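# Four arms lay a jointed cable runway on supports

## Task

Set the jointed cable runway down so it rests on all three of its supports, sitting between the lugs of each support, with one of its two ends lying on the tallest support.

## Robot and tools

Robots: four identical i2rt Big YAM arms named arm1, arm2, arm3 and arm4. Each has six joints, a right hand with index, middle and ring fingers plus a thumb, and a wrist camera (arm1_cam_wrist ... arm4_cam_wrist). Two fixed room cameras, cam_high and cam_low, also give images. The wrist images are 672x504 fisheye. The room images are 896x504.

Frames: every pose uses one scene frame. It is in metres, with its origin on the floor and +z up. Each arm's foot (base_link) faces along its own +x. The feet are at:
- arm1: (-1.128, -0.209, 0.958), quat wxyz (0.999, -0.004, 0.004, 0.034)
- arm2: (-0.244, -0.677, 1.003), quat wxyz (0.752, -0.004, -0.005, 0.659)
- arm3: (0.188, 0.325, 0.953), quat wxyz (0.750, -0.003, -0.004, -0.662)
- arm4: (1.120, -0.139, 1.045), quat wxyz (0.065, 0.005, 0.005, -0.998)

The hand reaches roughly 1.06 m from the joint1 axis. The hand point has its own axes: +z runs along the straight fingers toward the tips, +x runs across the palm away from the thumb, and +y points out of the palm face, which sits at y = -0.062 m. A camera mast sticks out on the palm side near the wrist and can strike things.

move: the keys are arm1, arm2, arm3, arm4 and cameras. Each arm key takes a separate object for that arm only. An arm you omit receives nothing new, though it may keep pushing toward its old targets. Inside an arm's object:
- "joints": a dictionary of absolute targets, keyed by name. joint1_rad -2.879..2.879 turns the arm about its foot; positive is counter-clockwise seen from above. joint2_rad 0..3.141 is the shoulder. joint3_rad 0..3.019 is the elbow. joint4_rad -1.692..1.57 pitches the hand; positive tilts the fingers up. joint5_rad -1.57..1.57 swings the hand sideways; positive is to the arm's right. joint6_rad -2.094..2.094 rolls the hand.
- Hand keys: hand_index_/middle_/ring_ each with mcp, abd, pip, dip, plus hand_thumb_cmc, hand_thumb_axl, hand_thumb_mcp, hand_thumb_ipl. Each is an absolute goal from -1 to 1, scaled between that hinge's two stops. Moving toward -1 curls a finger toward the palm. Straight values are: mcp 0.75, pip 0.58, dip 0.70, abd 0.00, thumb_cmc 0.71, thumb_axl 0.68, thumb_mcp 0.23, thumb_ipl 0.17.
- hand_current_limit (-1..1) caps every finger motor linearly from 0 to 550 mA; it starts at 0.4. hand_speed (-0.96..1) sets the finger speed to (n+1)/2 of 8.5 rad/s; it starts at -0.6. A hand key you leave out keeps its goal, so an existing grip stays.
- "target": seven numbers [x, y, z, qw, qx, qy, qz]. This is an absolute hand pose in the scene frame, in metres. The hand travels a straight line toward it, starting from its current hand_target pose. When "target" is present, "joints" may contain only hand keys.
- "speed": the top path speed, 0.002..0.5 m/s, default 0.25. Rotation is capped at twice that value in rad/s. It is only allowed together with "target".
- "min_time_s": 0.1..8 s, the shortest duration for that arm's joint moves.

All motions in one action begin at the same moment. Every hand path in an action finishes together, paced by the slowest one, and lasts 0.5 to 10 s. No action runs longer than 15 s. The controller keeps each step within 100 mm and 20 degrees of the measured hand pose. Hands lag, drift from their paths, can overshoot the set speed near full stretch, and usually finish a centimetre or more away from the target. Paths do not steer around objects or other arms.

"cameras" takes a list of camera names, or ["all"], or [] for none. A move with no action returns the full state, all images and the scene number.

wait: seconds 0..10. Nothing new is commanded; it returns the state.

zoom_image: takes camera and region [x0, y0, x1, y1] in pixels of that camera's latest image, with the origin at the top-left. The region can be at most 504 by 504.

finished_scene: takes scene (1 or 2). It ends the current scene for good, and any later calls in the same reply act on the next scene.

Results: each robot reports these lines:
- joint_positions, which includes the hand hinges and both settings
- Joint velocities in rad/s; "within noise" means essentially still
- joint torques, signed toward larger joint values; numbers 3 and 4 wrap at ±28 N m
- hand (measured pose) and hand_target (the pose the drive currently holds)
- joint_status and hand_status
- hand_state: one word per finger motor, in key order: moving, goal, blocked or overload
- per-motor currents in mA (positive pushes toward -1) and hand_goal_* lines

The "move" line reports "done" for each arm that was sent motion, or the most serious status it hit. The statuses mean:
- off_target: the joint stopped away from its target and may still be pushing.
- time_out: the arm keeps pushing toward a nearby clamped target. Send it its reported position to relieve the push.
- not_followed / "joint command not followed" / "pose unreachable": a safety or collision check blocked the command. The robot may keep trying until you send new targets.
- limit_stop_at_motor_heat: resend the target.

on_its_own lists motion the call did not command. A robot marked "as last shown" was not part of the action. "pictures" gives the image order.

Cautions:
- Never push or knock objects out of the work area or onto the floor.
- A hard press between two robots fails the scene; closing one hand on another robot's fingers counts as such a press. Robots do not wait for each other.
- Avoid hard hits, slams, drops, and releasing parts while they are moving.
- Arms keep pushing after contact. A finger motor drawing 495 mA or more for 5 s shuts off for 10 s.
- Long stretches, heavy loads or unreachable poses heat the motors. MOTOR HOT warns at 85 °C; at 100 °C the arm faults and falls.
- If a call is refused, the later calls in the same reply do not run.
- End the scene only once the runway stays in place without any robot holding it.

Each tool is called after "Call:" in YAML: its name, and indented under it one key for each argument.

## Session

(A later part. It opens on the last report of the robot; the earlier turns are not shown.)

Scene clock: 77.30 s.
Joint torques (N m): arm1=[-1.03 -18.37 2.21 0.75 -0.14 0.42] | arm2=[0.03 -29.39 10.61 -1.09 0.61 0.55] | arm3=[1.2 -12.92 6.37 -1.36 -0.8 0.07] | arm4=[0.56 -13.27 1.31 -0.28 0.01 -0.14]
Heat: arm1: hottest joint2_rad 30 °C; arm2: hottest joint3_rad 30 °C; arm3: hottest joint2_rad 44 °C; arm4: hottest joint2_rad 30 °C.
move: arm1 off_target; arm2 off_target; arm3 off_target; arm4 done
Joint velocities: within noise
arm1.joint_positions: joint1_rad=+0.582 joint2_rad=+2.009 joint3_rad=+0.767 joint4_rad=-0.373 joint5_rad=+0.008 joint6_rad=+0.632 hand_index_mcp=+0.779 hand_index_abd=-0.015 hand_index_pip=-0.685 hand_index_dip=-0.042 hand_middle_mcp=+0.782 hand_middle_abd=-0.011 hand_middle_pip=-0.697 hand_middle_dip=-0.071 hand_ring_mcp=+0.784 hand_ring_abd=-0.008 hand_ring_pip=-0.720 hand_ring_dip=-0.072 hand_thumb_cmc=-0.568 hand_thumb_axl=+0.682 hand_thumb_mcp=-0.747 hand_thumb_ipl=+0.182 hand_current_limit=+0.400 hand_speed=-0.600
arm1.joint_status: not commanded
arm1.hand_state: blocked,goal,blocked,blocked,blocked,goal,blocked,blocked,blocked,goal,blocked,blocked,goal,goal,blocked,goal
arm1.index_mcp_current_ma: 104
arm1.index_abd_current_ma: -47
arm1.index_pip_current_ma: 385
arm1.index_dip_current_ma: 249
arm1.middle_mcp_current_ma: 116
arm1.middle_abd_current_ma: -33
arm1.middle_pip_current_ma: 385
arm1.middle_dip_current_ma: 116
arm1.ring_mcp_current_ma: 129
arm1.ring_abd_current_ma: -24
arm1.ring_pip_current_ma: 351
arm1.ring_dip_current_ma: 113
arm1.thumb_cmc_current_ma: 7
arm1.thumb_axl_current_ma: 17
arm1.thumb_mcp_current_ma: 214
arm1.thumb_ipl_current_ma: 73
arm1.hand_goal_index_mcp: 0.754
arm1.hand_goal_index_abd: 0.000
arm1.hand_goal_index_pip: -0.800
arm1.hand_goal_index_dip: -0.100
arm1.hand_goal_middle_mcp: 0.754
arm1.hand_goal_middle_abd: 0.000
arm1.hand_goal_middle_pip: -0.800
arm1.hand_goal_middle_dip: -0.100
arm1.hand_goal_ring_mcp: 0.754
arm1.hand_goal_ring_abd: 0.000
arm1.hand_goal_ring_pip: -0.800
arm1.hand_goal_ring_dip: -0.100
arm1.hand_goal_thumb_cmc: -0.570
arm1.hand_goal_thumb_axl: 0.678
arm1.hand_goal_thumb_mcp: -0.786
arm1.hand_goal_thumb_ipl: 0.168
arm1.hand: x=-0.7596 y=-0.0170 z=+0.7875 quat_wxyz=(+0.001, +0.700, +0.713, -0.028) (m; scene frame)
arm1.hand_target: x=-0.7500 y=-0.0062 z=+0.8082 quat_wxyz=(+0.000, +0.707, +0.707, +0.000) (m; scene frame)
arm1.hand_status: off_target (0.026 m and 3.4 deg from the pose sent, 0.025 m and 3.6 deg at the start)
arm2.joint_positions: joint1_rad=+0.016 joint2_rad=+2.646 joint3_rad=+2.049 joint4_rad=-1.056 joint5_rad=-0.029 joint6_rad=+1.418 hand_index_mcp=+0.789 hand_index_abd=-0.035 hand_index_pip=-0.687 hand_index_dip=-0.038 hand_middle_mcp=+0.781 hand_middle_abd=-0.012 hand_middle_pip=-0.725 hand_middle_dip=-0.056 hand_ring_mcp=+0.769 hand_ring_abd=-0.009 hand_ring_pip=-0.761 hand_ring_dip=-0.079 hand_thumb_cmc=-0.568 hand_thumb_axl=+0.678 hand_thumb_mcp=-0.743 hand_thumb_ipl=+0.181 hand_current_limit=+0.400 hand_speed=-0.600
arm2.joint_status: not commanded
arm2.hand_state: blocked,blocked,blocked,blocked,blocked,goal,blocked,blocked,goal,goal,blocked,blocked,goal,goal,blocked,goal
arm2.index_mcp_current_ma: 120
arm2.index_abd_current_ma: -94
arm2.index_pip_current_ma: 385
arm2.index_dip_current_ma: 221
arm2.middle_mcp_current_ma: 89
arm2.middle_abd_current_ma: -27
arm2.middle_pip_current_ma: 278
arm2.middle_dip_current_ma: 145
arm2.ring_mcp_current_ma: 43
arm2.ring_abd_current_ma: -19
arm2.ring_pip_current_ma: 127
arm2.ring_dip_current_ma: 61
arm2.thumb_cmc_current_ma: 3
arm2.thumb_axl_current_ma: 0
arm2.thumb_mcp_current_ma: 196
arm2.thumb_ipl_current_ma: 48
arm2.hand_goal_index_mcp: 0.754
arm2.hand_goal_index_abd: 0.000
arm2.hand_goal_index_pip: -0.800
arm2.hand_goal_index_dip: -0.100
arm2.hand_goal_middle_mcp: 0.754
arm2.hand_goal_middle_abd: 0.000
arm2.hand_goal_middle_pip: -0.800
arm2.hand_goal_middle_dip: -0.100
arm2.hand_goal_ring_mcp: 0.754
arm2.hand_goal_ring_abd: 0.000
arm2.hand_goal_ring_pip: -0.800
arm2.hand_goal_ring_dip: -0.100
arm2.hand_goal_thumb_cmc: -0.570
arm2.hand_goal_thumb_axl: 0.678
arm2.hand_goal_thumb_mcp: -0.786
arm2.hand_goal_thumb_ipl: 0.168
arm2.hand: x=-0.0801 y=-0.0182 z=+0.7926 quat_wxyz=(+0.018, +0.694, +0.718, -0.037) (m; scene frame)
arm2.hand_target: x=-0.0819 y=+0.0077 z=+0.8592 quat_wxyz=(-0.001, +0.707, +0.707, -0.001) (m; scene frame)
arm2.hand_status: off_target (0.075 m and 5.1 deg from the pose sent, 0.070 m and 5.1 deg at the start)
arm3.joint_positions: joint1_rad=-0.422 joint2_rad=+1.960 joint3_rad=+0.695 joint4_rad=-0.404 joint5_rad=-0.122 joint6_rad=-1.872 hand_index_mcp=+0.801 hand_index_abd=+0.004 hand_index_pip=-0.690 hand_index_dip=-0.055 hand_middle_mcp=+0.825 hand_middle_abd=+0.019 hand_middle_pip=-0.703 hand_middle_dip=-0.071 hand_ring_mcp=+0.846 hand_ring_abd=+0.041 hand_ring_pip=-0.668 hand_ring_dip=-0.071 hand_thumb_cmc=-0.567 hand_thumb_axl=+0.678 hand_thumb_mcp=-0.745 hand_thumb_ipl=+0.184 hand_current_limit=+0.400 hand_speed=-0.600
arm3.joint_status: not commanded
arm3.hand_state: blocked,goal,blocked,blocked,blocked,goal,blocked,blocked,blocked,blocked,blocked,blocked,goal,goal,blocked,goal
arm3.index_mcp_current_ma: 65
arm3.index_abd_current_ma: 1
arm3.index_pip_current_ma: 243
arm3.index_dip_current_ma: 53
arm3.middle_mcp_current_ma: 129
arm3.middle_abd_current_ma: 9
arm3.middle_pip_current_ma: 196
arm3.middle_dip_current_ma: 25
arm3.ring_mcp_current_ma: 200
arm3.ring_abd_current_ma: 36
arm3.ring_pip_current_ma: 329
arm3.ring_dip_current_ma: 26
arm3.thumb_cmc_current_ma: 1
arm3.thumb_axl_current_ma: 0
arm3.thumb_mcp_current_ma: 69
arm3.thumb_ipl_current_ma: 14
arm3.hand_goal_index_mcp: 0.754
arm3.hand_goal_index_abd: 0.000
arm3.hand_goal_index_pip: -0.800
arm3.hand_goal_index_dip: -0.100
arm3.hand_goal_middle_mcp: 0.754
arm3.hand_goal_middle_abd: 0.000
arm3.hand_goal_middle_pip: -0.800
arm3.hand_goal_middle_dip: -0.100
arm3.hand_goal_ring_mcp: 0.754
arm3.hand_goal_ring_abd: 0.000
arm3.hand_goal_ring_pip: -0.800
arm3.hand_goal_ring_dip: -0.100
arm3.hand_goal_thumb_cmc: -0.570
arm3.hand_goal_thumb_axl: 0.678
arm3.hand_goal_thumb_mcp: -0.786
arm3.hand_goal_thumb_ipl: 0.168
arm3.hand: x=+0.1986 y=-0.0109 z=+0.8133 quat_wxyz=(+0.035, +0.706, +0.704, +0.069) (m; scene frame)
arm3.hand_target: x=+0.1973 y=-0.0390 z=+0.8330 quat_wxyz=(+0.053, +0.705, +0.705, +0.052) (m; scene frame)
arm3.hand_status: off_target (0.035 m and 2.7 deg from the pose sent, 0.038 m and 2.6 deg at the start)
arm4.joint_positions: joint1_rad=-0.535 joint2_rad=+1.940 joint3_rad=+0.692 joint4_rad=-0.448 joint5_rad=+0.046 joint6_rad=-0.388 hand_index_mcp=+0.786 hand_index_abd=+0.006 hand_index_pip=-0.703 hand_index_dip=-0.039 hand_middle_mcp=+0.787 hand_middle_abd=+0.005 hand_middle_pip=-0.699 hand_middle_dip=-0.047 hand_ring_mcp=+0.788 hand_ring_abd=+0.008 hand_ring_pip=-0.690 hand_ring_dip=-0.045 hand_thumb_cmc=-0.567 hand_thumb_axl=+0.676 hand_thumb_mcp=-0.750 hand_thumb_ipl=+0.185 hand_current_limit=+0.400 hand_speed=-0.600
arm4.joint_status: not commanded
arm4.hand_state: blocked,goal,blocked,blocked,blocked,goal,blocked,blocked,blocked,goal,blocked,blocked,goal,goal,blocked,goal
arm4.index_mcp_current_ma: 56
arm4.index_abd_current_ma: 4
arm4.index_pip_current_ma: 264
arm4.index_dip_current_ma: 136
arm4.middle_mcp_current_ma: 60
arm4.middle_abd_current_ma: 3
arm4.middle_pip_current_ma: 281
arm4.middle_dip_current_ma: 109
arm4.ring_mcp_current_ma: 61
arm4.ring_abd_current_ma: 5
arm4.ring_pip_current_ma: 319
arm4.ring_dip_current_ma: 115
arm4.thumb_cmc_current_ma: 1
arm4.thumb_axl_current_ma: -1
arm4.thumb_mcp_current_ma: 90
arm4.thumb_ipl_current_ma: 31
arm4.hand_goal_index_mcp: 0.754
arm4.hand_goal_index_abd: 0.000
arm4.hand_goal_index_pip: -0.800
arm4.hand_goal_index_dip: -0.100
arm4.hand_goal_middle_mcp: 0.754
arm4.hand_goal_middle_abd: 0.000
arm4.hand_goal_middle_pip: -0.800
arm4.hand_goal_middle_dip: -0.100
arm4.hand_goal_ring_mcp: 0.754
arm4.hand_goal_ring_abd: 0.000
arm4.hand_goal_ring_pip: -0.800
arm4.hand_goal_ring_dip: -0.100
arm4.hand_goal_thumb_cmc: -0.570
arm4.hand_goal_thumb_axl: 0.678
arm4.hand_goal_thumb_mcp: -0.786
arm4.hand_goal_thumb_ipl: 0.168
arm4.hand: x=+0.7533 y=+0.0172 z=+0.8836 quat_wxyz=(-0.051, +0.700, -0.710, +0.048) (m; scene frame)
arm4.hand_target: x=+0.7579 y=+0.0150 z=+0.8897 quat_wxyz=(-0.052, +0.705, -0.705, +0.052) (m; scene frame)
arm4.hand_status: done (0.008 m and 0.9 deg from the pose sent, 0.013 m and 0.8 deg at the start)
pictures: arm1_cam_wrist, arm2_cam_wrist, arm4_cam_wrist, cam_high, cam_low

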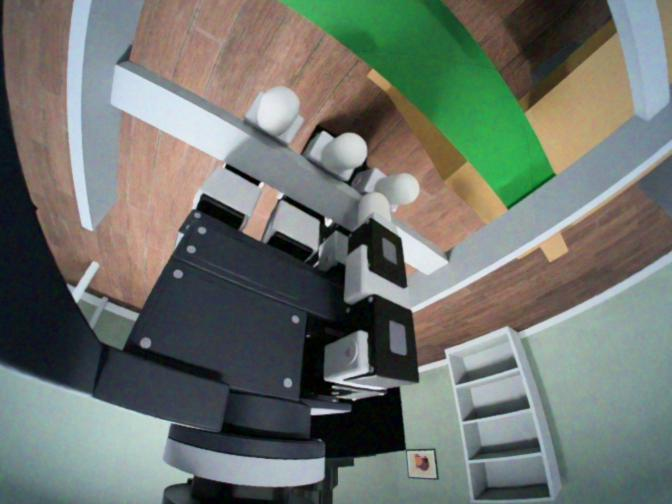

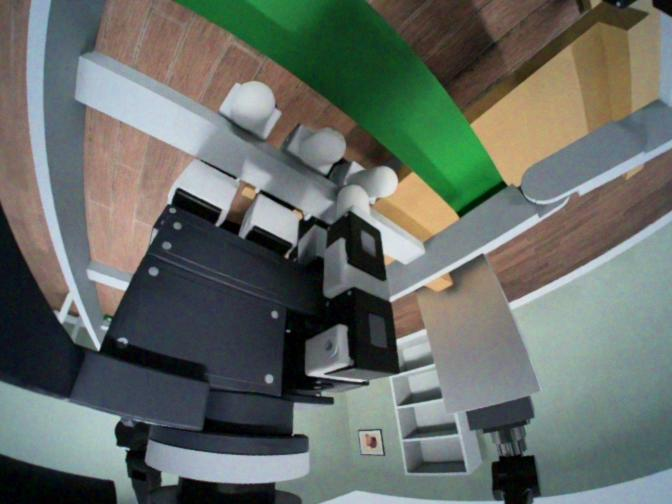

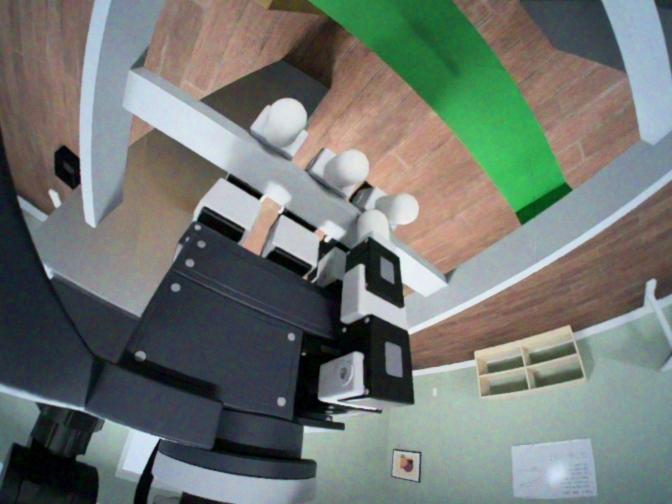

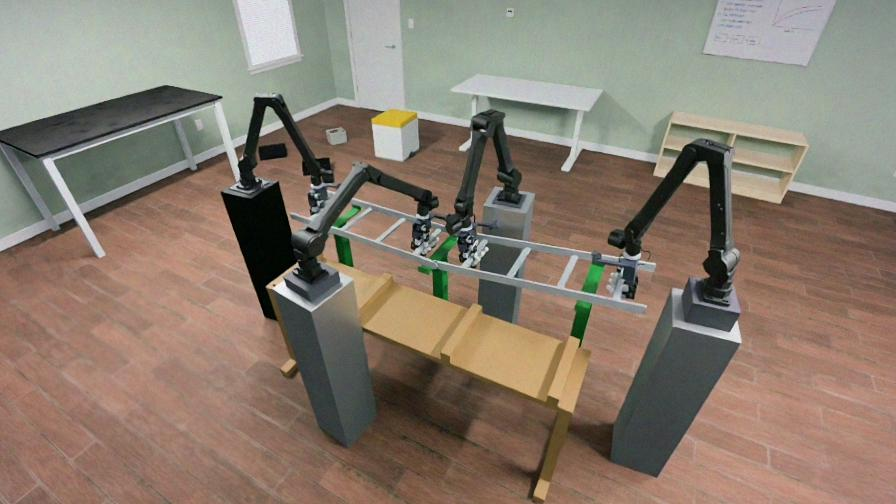

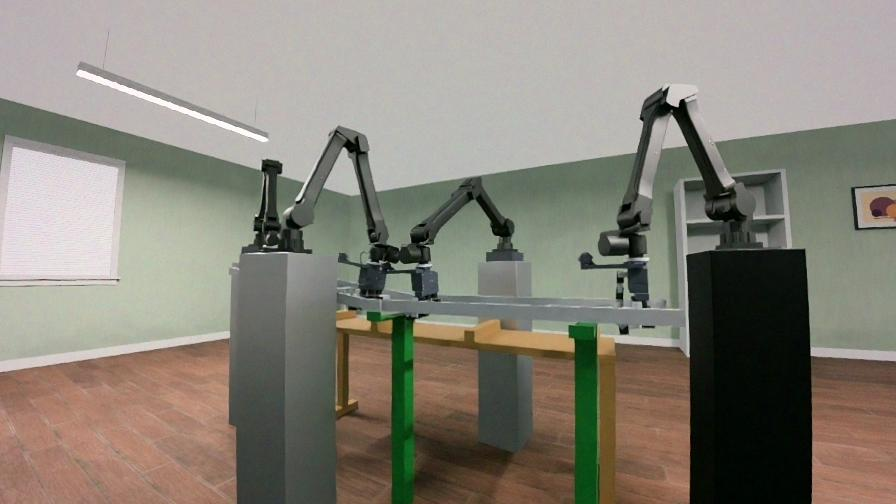

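Call:
move:
  arm1: {"target": [-0.752, -0.020, 0.809, 0, 0.7071, 0.7071, 0], "speed": 0.05}
  cameras: ["cam_low", "cam_high", "arm1_cam_wrist"]

Call:
zoom_image:
  camera: "cam_high"
  region: [320, 195, 370, 245]

Call:
zoom_image:
  camera: "arm1_cam_wrist"
  region: [400, 80, 650, 260]

Call:
zoom_image:
  camera: "cam_low"
  region: [560, 305, 620, 345]

Scene clock: 78.80 s.
Joint torques (N m): arm1=[-1.67 -19.02 1.39 0.46 -0.05 0.38] | arm2=[0.03 -29.27 11.18 -1.14 0.56 0.55] | arm3=[0.85 -13.39 5.96 -1.37 -0.82 0.05] | arm4=[0.5 -13.39 1.31 -0.38 -0.11 -0.11]
Heat: arm1: hottest joint2_rad 30 °C; arm2: hottest joint3_rad 30 °C; arm3: hottest joint2_rad 43 °C; arm4: hottest joint2_rad 30 °C.
move: arm1 off_target
Joint velocities: within noise
arm1.joint_positions: joint1_rad=+0.563 joint2_rad=+2.009 joint3_rad=+0.748 joint4_rad=-0.347 joint5_rad=+0.005 joint6_rad=+0.607 hand_index_mcp=+0.779 hand_index_abd=-0.015 hand_index_pip=-0.685 hand_index_dip=-0.042 hand_middle_mcp=+0.782 hand_middle_abd=-0.011 hand_middle_pip=-0.697 hand_middle_dip=-0.071 hand_ring_mcp=+0.785 hand_ring_abd=-0.008 hand_ring_pip=-0.720 hand_ring_dip=-0.072 hand_thumb_cmc=-0.568 hand_thumb_axl=+0.682 hand_thumb_mcp=-0.747 hand_thumb_ipl=+0.182 hand_current_limit=+0.400 hand_speed=-0.600
arm1.joint_status: not commanded
arm1.hand_state: blocked,goal,blocked,blocked,blocked,goal,blocked,blocked,blocked,goal,blocked,blocked,goal,goal,blocked,goal
arm1.index_mcp_current_ma: 104
arm1.index_abd_current_ma: -47
arm1.index_pip_current_ma: 385
arm1.index_dip_current_ma: 249
arm1.middle_mcp_current_ma: 116
arm1.middle_abd_current_ma: -33
arm1.middle_pip_current_ma: 385
arm1.middle_dip_current_ma: 116
arm1.ring_mcp_current_ma: 130
arm1.ring_abd_current_ma: -24
arm1.ring_pip_current_ma: 351
arm1.ring_dip_current_ma: 110
arm1.thumb_cmc_current_ma: 7
arm1.thumb_axl_current_ma: 17
arm1.thumb_mcp_current_ma: 214
arm1.thumb_ipl_current_ma: 73
arm1.hand_goal_index_mcp: 0.754
arm1.hand_goal_index_abd: 0.000
arm1.hand_goal_index_pip: -0.800
arm1.hand_goal_index_dip: -0.100
arm1.hand_goal_middle_mcp: 0.754
arm1.hand_goal_middle_abd: 0.000
arm1.hand_goal_middle_pip: -0.800
arm1.hand_goal_middle_dip: -0.100
arm1.hand_goal_ring_mcp: 0.754
arm1.hand_goal_ring_abd: 0.000
arm1.hand_goal_ring_pip: -0.800
arm1.hand_goal_ring_dip: -0.100
arm1.hand_goal_thumb_cmc: -0.570
arm1.hand_goal_thumb_axl: 0.678
arm1.hand_goal_thumb_mcp: -0.786
arm1.hand_goal_thumb_ipl: 0.168
arm1.hand: x=-0.7598 y=-0.0246 z=+0.7854 quat_wxyz=(+0.000, +0.698, +0.715, -0.024) (m; scene frame)
arm1.hand_target: x=-0.7519 y=-0.0201 z=+0.8076 quat_wxyz=(+0.000, +0.707, +0.707, +0.000) (m; scene frame)
arm1.hand_status: off_target (0.025 m and 3.1 deg from the pose sent, 0.023 m and 3.4 deg at the start)
arm2, arm3, arm4: as last shown
arm2.joint_positions: joint1_rad=+0.016 joint2_rad=+2.646 joint3_rad=+2.042 joint4_rad=-1.056 joint5_rad=-0.027 joint6_rad=+1.417 hand_index_mcp=+0.789 hand_index_abd=-0.039 hand_index_pip=-0.682 hand_index_dip=-0.040 hand_middle_mcp=+0.781 hand_middle_abd=-0.012 hand_middle_pip=-0.727 hand_middle_dip=-0.058 hand_ring_mcp=+0.771 hand_ring_abd=-0.007 hand_ring_pip=-0.771 hand_ring_dip=-0.084 hand_thumb_cmc=-0.568 hand_thumb_axl=+0.679 hand_thumb_mcp=-0.743 hand_thumb_ipl=+0.181 hand_current_limit=+0.400 hand_speed=-0.600
arm2.hand_state: blocked,blocked,blocked,blocked,blocked,goal,blocked,blocked,goal,goal,blocked,goal,goal,goal,blocked,goal
arm2.index_mcp_current_ma: 119
arm2.index_abd_current_ma: -107
arm2.index_dip_current_ma: 214
arm2.middle_pip_current_ma: 267
arm2.middle_dip_current_ma: 137
arm2.ring_mcp_current_ma: 52
arm2.ring_abd_current_ma: -15
arm2.ring_pip_current_ma: 89
arm2.ring_dip_current_ma: 44
arm2.thumb_axl_current_ma: 1
arm2.hand: x=-0.0802 y=-0.0212 z=+0.7907 quat_wxyz=(+0.021, +0.694, +0.719, -0.039) (m; scene frame)
arm3.joint_positions: joint1_rad=-0.420 joint2_rad=+1.965 joint3_rad=+0.701 joint4_rad=-0.404 joint5_rad=-0.121 joint6_rad=-1.872 hand_index_mcp=+0.802 hand_index_abd=+0.004 hand_index_pip=-0.690 hand_index_dip=-0.055 hand_middle_mcp=+0.825 hand_middle_abd=+0.019 hand_middle_pip=-0.703 hand_middle_dip=-0.071 hand_ring_mcp=+0.846 hand_ring_abd=+0.035 hand_ring_pip=-0.668 hand_ring_dip=-0.071 hand_thumb_cmc=-0.567 hand_thumb_axl=+0.678 hand_thumb_mcp=-0.745 hand_thumb_ipl=+0.184 hand_current_limit=+0.400 hand_speed=-0.600
arm3.ring_abd_current_ma: 28
arm3.thumb_ipl_current_ma: 15
arm3.hand: x=+0.1985 y=-0.0132 z=+0.8124 quat_wxyz=(+0.035, +0.705, +0.705, +0.068) (m; scene frame)
arm3.hand_target: x=+0.1972 y=-0.0392 z=+0.8330 quat_wxyz=(+0.053, +0.705, +0.705, +0.052) (m; scene frame)
arm4.joint_positions: joint1_rad=-0.535 joint2_rad=+1.940 joint3_rad=+0.692 joint4_rad=-0.446 joint5_rad=+0.049 joint6_rad=-0.392 hand_index_mcp=+0.786 hand_index_abd=+0.006 hand_index_pip=-0.703 hand_index_dip=-0.039 hand_middle_mcp=+0.787 hand_middle_abd=+0.005 hand_middle_pip=-0.699 hand_middle_dip=-0.047 hand_ring_mcp=+0.788 hand_ring_abd=+0.007 hand_ring_pip=-0.690 hand_ring_dip=-0.045 hand_thumb_cmc=-0.567 hand_thumb_axl=+0.676 hand_thumb_mcp=-0.750 hand_thumb_ipl=+0.185 hand_current_limit=+0.400 hand_speed=-0.600
arm4.hand: x=+0.7530 y=+0.0175 z=+0.8836 quat_wxyz=(-0.052, +0.702, -0.709, +0.047) (m; scene frame)
arm4.hand_target: x=+0.7580 y=+0.0150 z=+0.8897 quat_wxyz=(-0.052, +0.705, -0.705, +0.052) (m; scene frame)
pictures: arm1_cam_wrist, cam_high, cam_low

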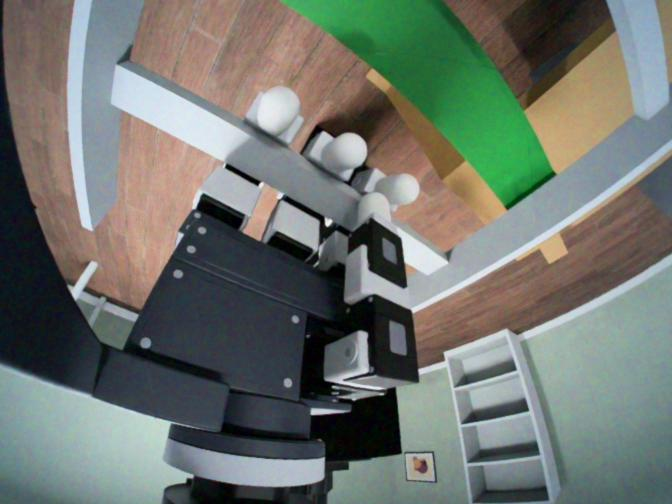

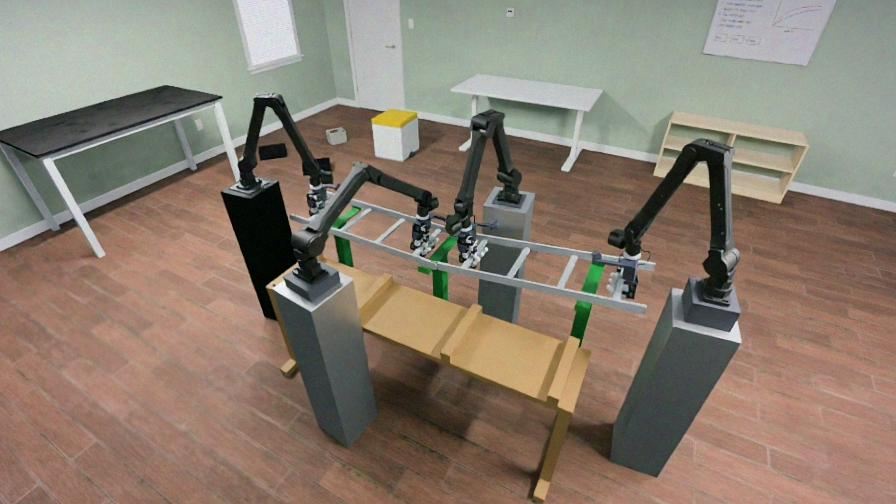

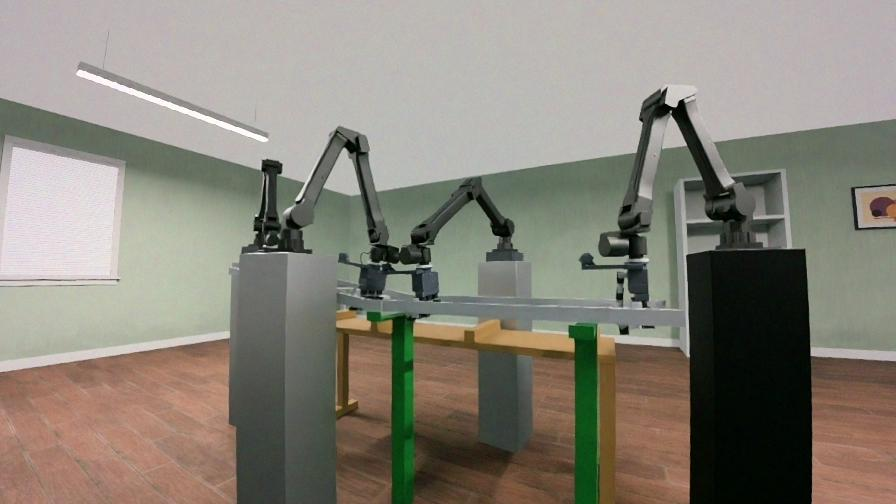

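Scaled by 10.080 from the camera's 896x504 image, which has a finer 1280x720 frame.

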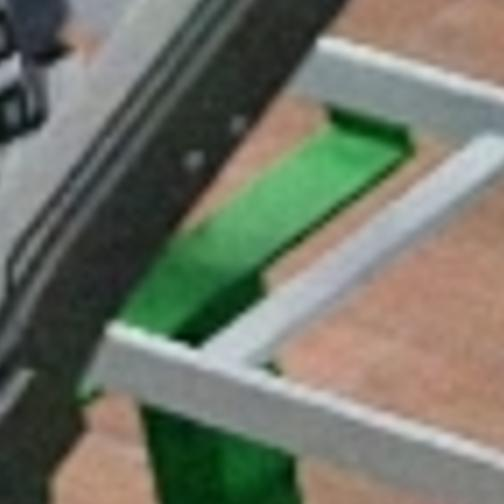

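Scaled by 2.016 from the camera's 672x504 image, which has a finer 960x720 frame.

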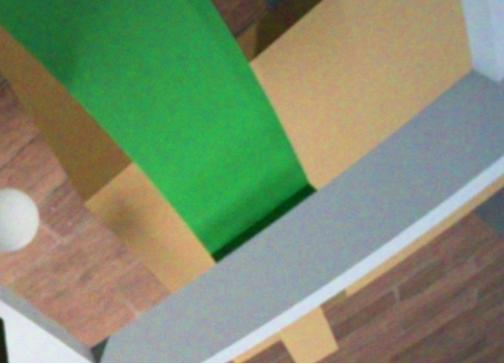

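Scaled by 8.400 from the camera's 896x504 image, which has a finer 1280x720 frame.

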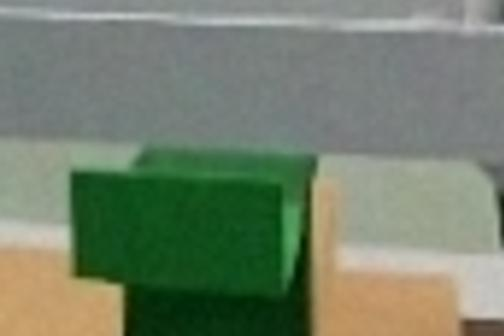

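Call:
move:
  arm1: {"target": [-0.752, -0.020, 0.798, 0, 0.7071, 0.7071, 0], "speed": 0.03}
  arm2: {"target": [-0.082, 0.009, 0.849, 0, 0.7071, 0.7071, 0], "speed": 0.03}
  arm3: {"target": [0.197, -0.040, 0.822, 0.0524, 0.7052, 0.7052, 0.0524], "speed": 0.03}
  arm4: {"target": [0.758, 0.015, 0.875, -0.0524, 0.7052, -0.7052, 0.0524], "speed": 0.03}
  cameras: ["cam_low", "cam_high", "arm1_cam_wrist", "arm4_cam_wrist", "arm2_cam_wrist"]

Call:
zoom_image:
  camera: "cam_high"
  region: [320, 195, 370, 245]

Call:
zoom_image:
  camera: "cam_low"
  region: [560, 305, 620, 345]

Call:
zoom_image:
  camera: "cam_low"
  region: [360, 295, 420, 335]

Call:
zoom_image:
  camera: "arm4_cam_wrist"
  region: [400, 80, 650, 260]

Call:
zoom_image:
  camera: "cam_high"
  region: [565, 285, 615, 325]

Call:
zoom_image:
  camera: "cam_high"
  region: [415, 255, 465, 300]

Scene clock: 80.53 s.
Joint torques (N m): arm1=[-1.38 -17.14 1.83 0.84 -0.04 0.42] | arm2=[0.21 -28.45 11.54 -1.07 0.55 0.55] | arm3=[0.97 -13.22 5.44 -0.91 -0.84 0.05] | arm4=[0.5 -12.75 1.36 -0.28 -0.12 -0.1]
Heat: arm1: hottest joint2_rad 31 °C; arm2: hottest joint3_rad 30 °C; arm3: hottest joint2_rad 43 °C; arm4: hottest joint2_rad 30 °C.
move: arm1 off_target; arm2 off_target; arm3 off_target; arm4 done
Joint velocities: within noise
arm1.joint_positions: joint1_rad=+0.560 joint2_rad=+2.018 joint3_rad=+0.744 joint4_rad=-0.327 joint5_rad=+0.005 joint6_rad=+0.604 hand_index_mcp=+0.779 hand_index_abd=-0.015 hand_index_pip=-0.685 hand_index_dip=-0.044 hand_middle_mcp=+0.783 hand_middle_abd=-0.011 hand_middle_pip=-0.697 hand_middle_dip=-0.073 hand_ring_mcp=+0.787 hand_ring_abd=-0.008 hand_ring_pip=-0.720 hand_ring_dip=-0.073 hand_thumb_cmc=-0.568 hand_thumb_axl=+0.682 hand_thumb_mcp=-0.747 hand_thumb_ipl=+0.182 hand_current_limit=+0.400 hand_speed=-0.600
arm1.joint_status: not commanded
arm1.hand_state: blocked,goal,blocked,blocked,blocked,goal,blocked,blocked,blocked,goal,blocked,blocked,goal,goal,blocked,goal
arm1.index_mcp_current_ma: 104
arm1.index_abd_current_ma: -47
arm1.index_pip_current_ma: 385
arm1.index_dip_current_ma: 239
arm1.middle_mcp_current_ma: 123
arm1.middle_abd_current_ma: -33
arm1.middle_pip_current_ma: 385
arm1.middle_dip_current_ma: 107
arm1.ring_mcp_current_ma: 141
arm1.ring_abd_current_ma: -24
arm1.ring_pip_current_ma: 351
arm1.ring_dip_current_ma: 107
arm1.thumb_cmc_current_ma: 7
arm1.thumb_axl_current_ma: 17
arm1.thumb_mcp_current_ma: 214
arm1.thumb_ipl_current_ma: 73
arm1.hand_goal_index_mcp: 0.754
arm1.hand_goal_index_abd: 0.000
arm1.hand_goal_index_pip: -0.800
arm1.hand_goal_index_dip: -0.100
arm1.hand_goal_middle_mcp: 0.754
arm1.hand_goal_middle_abd: 0.000
arm1.hand_goal_middle_pip: -0.800
arm1.hand_goal_middle_dip: -0.100
arm1.hand_goal_ring_mcp: 0.754
arm1.hand_goal_ring_abd: 0.000
arm1.hand_goal_ring_pip: -0.800
arm1.hand_goal_ring_dip: -0.100
arm1.hand_goal_thumb_cmc: -0.570
arm1.hand_goal_thumb_axl: 0.678
arm1.hand_goal_thumb_mcp: -0.786
arm1.hand_goal_thumb_ipl: 0.168
arm1.hand: x=-0.7596 y=-0.0257 z=+0.7820 quat_wxyz=(+0.000, +0.698, +0.715, -0.021) (m; scene frame)
arm1.hand_target: x=-0.7520 y=-0.0200 z=+0.7975 quat_wxyz=(+0.000, +0.707, +0.707, +0.000) (m; scene frame)
arm1.hand_status: off_target (0.019 m and 2.8 deg from the pose sent, 0.016 m and 3.1 deg at the start)
arm2.joint_positions: joint1_rad=+0.016 joint2_rad=+2.653 joint3_rad=+2.038 joint4_rad=-1.040 joint5_rad=-0.027 joint6_rad=+1.417 hand_index_mcp=+0.789 hand_index_abd=-0.039 hand_index_pip=-0.681 hand_index_dip=-0.043 hand_middle_mcp=+0.782 hand_middle_abd=-0.012 hand_middle_pip=-0.727 hand_middle_dip=-0.060 hand_ring_mcp=+0.774 hand_ring_abd=-0.007 hand_ring_pip=-0.771 hand_ring_dip=-0.084 hand_thumb_cmc=-0.568 hand_thumb_axl=+0.679 hand_thumb_mcp=-0.743 hand_thumb_ipl=+0.181 hand_current_limit=+0.400 hand_speed=-0.600
arm2.joint_status: not commanded
arm2.hand_state: blocked,blocked,blocked,blocked,blocked,goal,blocked,blocked,blocked,goal,blocked,goal,goal,goal,blocked,goal
arm2.index_mcp_current_ma: 119
arm2.index_abd_current_ma: -107
arm2.index_pip_current_ma: 385
arm2.index_dip_current_ma: 200
arm2.middle_mcp_current_ma: 90
arm2.middle_abd_current_ma: -27
arm2.middle_pip_current_ma: 267
arm2.middle_dip_current_ma: 132
arm2.ring_mcp_current_ma: 61
arm2.ring_abd_current_ma: -14
arm2.ring_pip_current_ma: 89
arm2.ring_dip_current_ma: 44
arm2.thumb_cmc_current_ma: 3
arm2.thumb_axl_current_ma: 1
arm2.thumb_mcp_current_ma: 196
arm2.thumb_ipl_current_ma: 48
arm2.hand_goal_index_mcp: 0.754
arm2.hand_goal_index_abd: 0.000
arm2.hand_goal_index_pip: -0.800
arm2.hand_goal_index_dip: -0.100
arm2.hand_goal_middle_mcp: 0.754
arm2.hand_goal_middle_abd: 0.000
arm2.hand_goal_middle_pip: -0.800
arm2.hand_goal_middle_dip: -0.100
arm2.hand_goal_ring_mcp: 0.754
arm2.hand_goal_ring_abd: 0.000
arm2.hand_goal_ring_pip: -0.800
arm2.hand_goal_ring_dip: -0.100
arm2.hand_goal_thumb_cmc: -0.570
arm2.hand_goal_thumb_axl: 0.678
arm2.hand_goal_thumb_mcp: -0.786
arm2.hand_goal_thumb_ipl: 0.168
arm2.hand: x=-0.0802 y=-0.0218 z=+0.7844 quat_wxyz=(+0.019, +0.694, +0.719, -0.037) (m; scene frame)
arm2.hand_target: x=-0.0820 y=+0.0073 z=+0.8470 quat_wxyz=(-0.001, +0.707, +0.707, -0.001) (m; scene frame)
arm2.hand_status: off_target (0.072 m and 5.2 deg from the pose sent, 0.066 m and 5.5 deg at the start)
arm3.joint_positions: joint1_rad=-0.420 joint2_rad=+1.993 joint3_rad=+0.707 joint4_rad=-0.385 joint5_rad=-0.120 joint6_rad=-1.872 hand_index_mcp=+0.802 hand_index_abd=+0.004 hand_index_pip=-0.690 hand_index_dip=-0.055 hand_middle_mcp=+0.825 hand_middle_abd=+0.019 hand_middle_pip=-0.703 hand_middle_dip=-0.071 hand_ring_mcp=+0.846 hand_ring_abd=+0.035 hand_ring_pip=-0.668 hand_ring_dip=-0.071 hand_thumb_cmc=-0.567 hand_thumb_axl=+0.678 hand_thumb_mcp=-0.745 hand_thumb_ipl=+0.184 hand_current_limit=+0.400 hand_speed=-0.600
arm3.joint_status: not commanded
arm3.hand_state: blocked,goal,blocked,blocked,blocked,goal,blocked,blocked,blocked,blocked,blocked,blocked,goal,goal,blocked,goal
arm3.index_mcp_current_ma: 65
arm3.index_abd_current_ma: 1
arm3.index_pip_current_ma: 243
arm3.index_dip_current_ma: 53
arm3.middle_mcp_current_ma: 129
arm3.middle_abd_current_ma: 9
arm3.middle_pip_current_ma: 196
arm3.middle_dip_current_ma: 25
arm3.ring_mcp_current_ma: 200
arm3.ring_abd_current_ma: 27
arm3.ring_pip_current_ma: 329
arm3.ring_dip_current_ma: 26
arm3.thumb_cmc_current_ma: 1
arm3.thumb_axl_current_ma: 0
arm3.thumb_mcp_current_ma: 69
arm3.thumb_ipl_current_ma: 15
arm3.hand_goal_index_mcp: 0.754
arm3.hand_goal_index_abd: 0.000
arm3.hand_goal_index_pip: -0.800
arm3.hand_goal_index_dip: -0.100
arm3.hand_goal_middle_mcp: 0.754
arm3.hand_goal_middle_abd: 0.000
arm3.hand_goal_middle_pip: -0.800
arm3.hand_goal_middle_dip: -0.100
arm3.hand_goal_ring_mcp: 0.754
arm3.hand_goal_ring_abd: 0.000
arm3.hand_goal_ring_pip: -0.800
arm3.hand_goal_ring_dip: -0.100
arm3.hand_goal_thumb_cmc: -0.570
arm3.hand_goal_thumb_axl: 0.678
arm3.hand_goal_thumb_mcp: -0.786
arm3.hand_goal_thumb_ipl: 0.168
arm3.hand: x=+0.1984 y=-0.0137 z=+0.8040 quat_wxyz=(+0.034, +0.705, +0.705, +0.069) (m; scene frame)
arm3.hand_target: x=+0.1971 y=-0.0392 z=+0.8219 quat_wxyz=(+0.053, +0.705, +0.705, +0.052) (m; scene frame)
arm3.hand_status: off_target (0.032 m and 2.8 deg from the pose sent, 0.029 m and 2.7 deg at the start)
arm4.joint_positions: joint1_rad=-0.535 joint2_rad=+1.978 joint3_rad=+0.692 joint4_rad=-0.404 joint5_rad=+0.049 joint6_rad=-0.393 hand_index_mcp=+0.786 hand_index_abd=+0.006 hand_index_pip=-0.703 hand_index_dip=-0.039 hand_middle_mcp=+0.787 hand_middle_abd=+0.005 hand_middle_pip=-0.699 hand_middle_dip=-0.047 hand_ring_mcp=+0.788 hand_ring_abd=+0.007 hand_ring_pip=-0.690 hand_ring_dip=-0.045 hand_thumb_cmc=-0.567 hand_thumb_axl=+0.676 hand_thumb_mcp=-0.750 hand_thumb_ipl=+0.185 hand_current_limit=+0.400 hand_speed=-0.600
arm4.joint_status: not commanded
arm4.hand_state: blocked,goal,blocked,blocked,blocked,goal,blocked,blocked,blocked,goal,blocked,blocked,goal,goal,blocked,goal
arm4.index_mcp_current_ma: 56
arm4.index_abd_current_ma: 4
arm4.index_pip_current_ma: 264
arm4.index_dip_current_ma: 136
arm4.middle_mcp_current_ma: 60
arm4.middle_abd_current_ma: 3
arm4.middle_pip_current_ma: 281
arm4.middle_dip_current_ma: 109
arm4.ring_mcp_current_ma: 61
arm4.ring_abd_current_ma: 5
arm4.ring_pip_current_ma: 319
arm4.ring_dip_current_ma: 115
arm4.thumb_cmc_current_ma: 1
arm4.thumb_axl_current_ma: -1
arm4.thumb_mcp_current_ma: 90
arm4.thumb_ipl_current_ma: 31
arm4.hand_goal_index_mcp: 0.754
arm4.hand_goal_index_abd: 0.000
arm4.hand_goal_index_pip: -0.800
arm4.hand_goal_index_dip: -0.100
arm4.hand_goal_middle_mcp: 0.754
arm4.hand_goal_middle_abd: 0.000
arm4.hand_goal_middle_pip: -0.800
arm4.hand_goal_middle_dip: -0.100
arm4.hand_goal_ring_mcp: 0.754
arm4.hand_goal_ring_abd: 0.000
arm4.hand_goal_ring_pip: -0.800
arm4.hand_goal_ring_dip: -0.100
arm4.hand_goal_thumb_cmc: -0.570
arm4.hand_goal_thumb_axl: 0.678
arm4.hand_goal_thumb_mcp: -0.786
arm4.hand_goal_thumb_ipl: 0.168
arm4.hand: x=+0.7535 y=+0.0172 z=+0.8715 quat_wxyz=(-0.052, +0.702, -0.709, +0.045) (m; scene frame)
arm4.hand_target: x=+0.7581 y=+0.0150 z=+0.8749 quat_wxyz=(-0.052, +0.705, -0.705, +0.052) (m; scene frame)
arm4.hand_status: done (0.006 m and 1.0 deg from the pose sent, 0.010 m and 0.8 deg at the start)
pictures: arm1_cam_wrist, arm2_cam_wrist, arm4_cam_wrist, cam_high, cam_low

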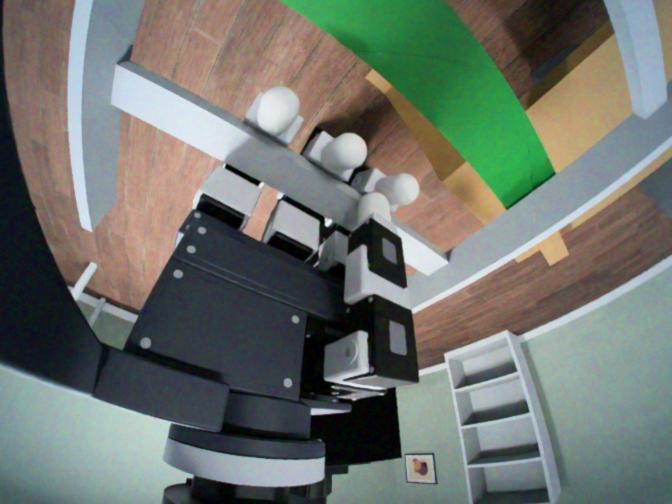

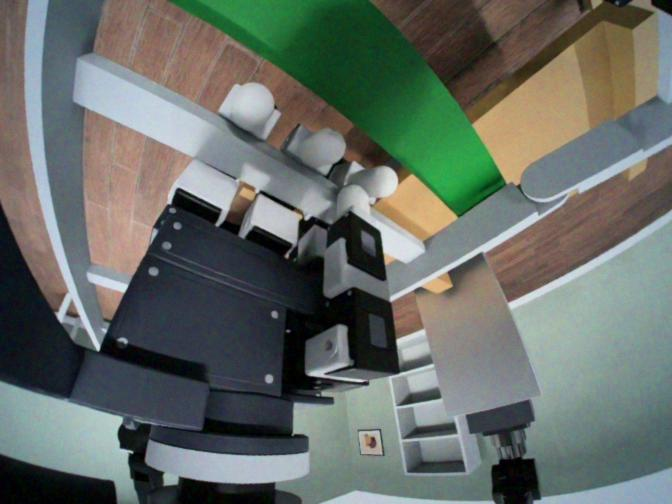

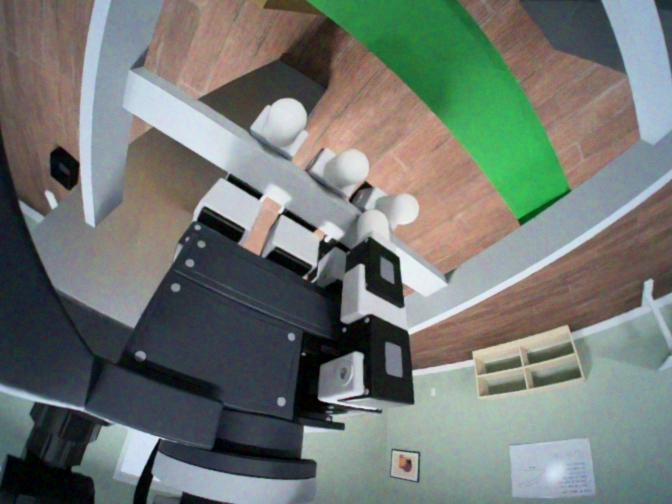

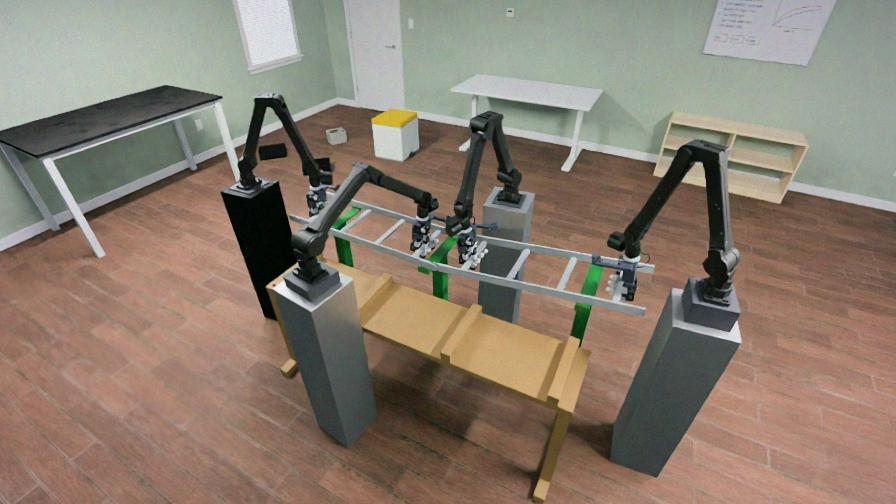

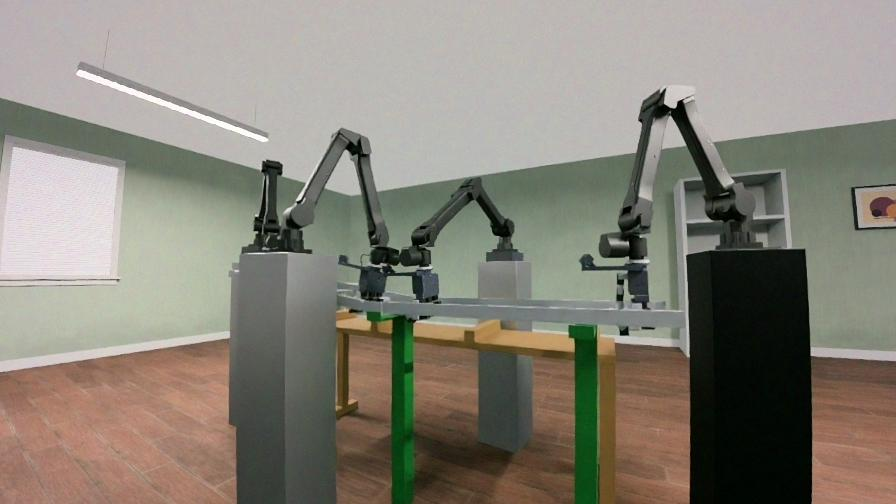

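Scaled by 10.080 from the camera's 896x504 image, which has a finer 1280x720 frame.

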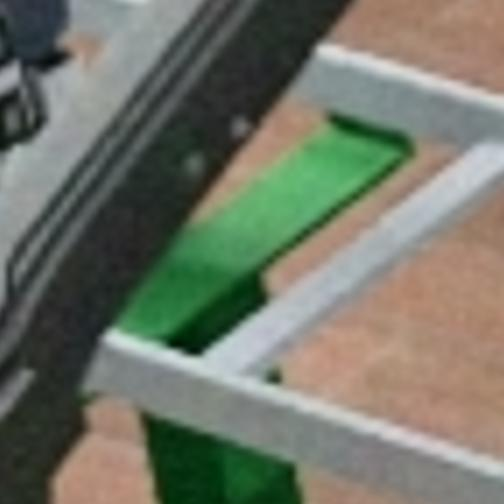

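Scaled by 8.400 from the camera's 896x504 image, which has a finer 1280x720 frame.

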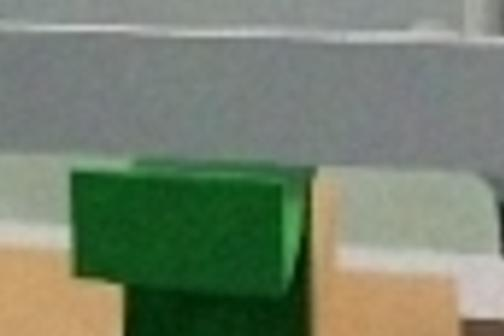

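Scaled by 8.400 from the camera's 896x504 image, which has a finer 1280x720 frame.

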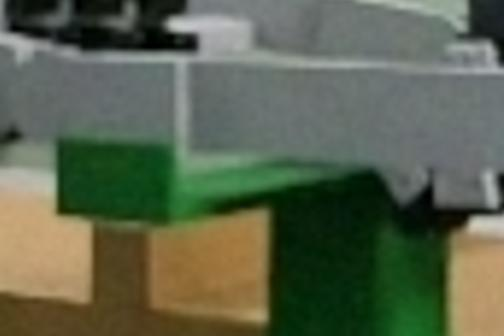

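Scaled by 2.016 from the camera's 672x504 image, which has a finer 960x720 frame.

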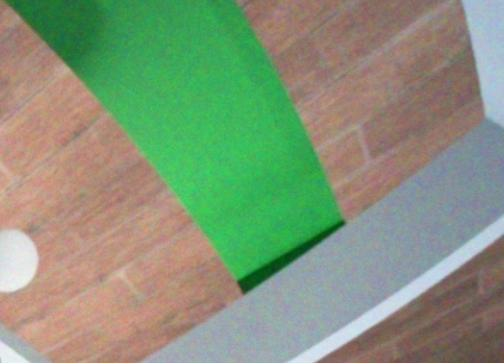

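Scaled by 10.080 from the camera's 896x504 image, which has a finer 1280x720 frame.

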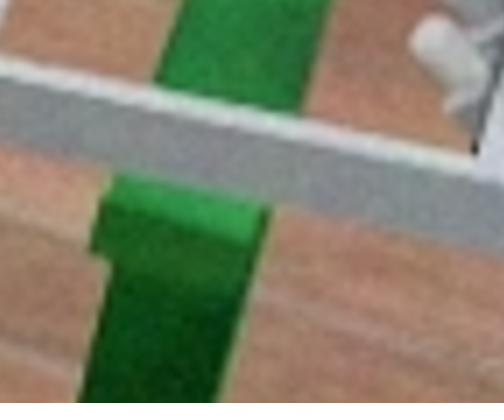

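Scaled by 10.080 from the camera's 896x504 image, which has a finer 1280x720 frame.

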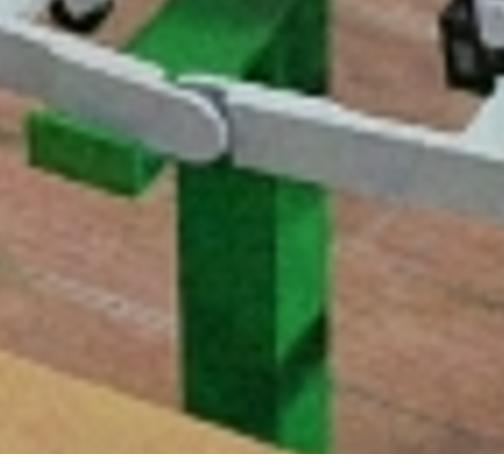

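Call:
zoom_image:
  camera: "cam_high"
  region: [414, 256, 438, 278]

Call:
zoom_image:
  camera: "arm2_cam_wrist"
  region: [440, 140, 560, 230]

Call:
zoom_image:
  camera: "arm1_cam_wrist"
  region: [480, 140, 600, 230]

Scaled by 21.000 from the camera's 896x504 image, which has a finer 1280x720 frame.

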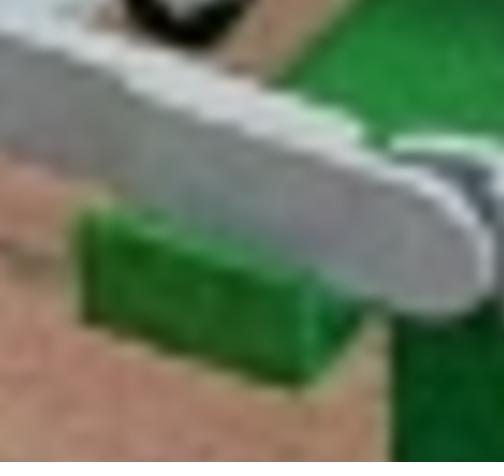

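Scaled by 4.200 from the camera's 672x504 image, which has a finer 960x720 frame.

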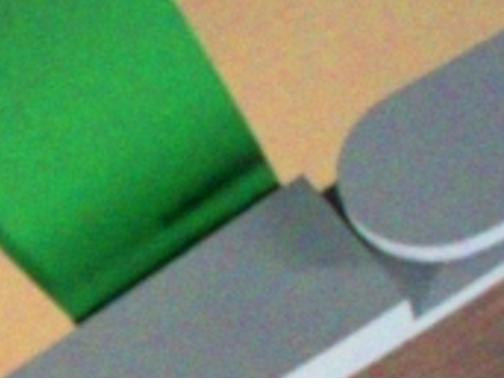

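Scaled by 4.200 from the camera's 672x504 image, which has a finer 960x720 frame.

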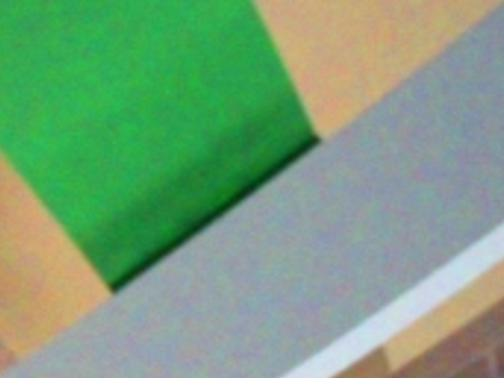

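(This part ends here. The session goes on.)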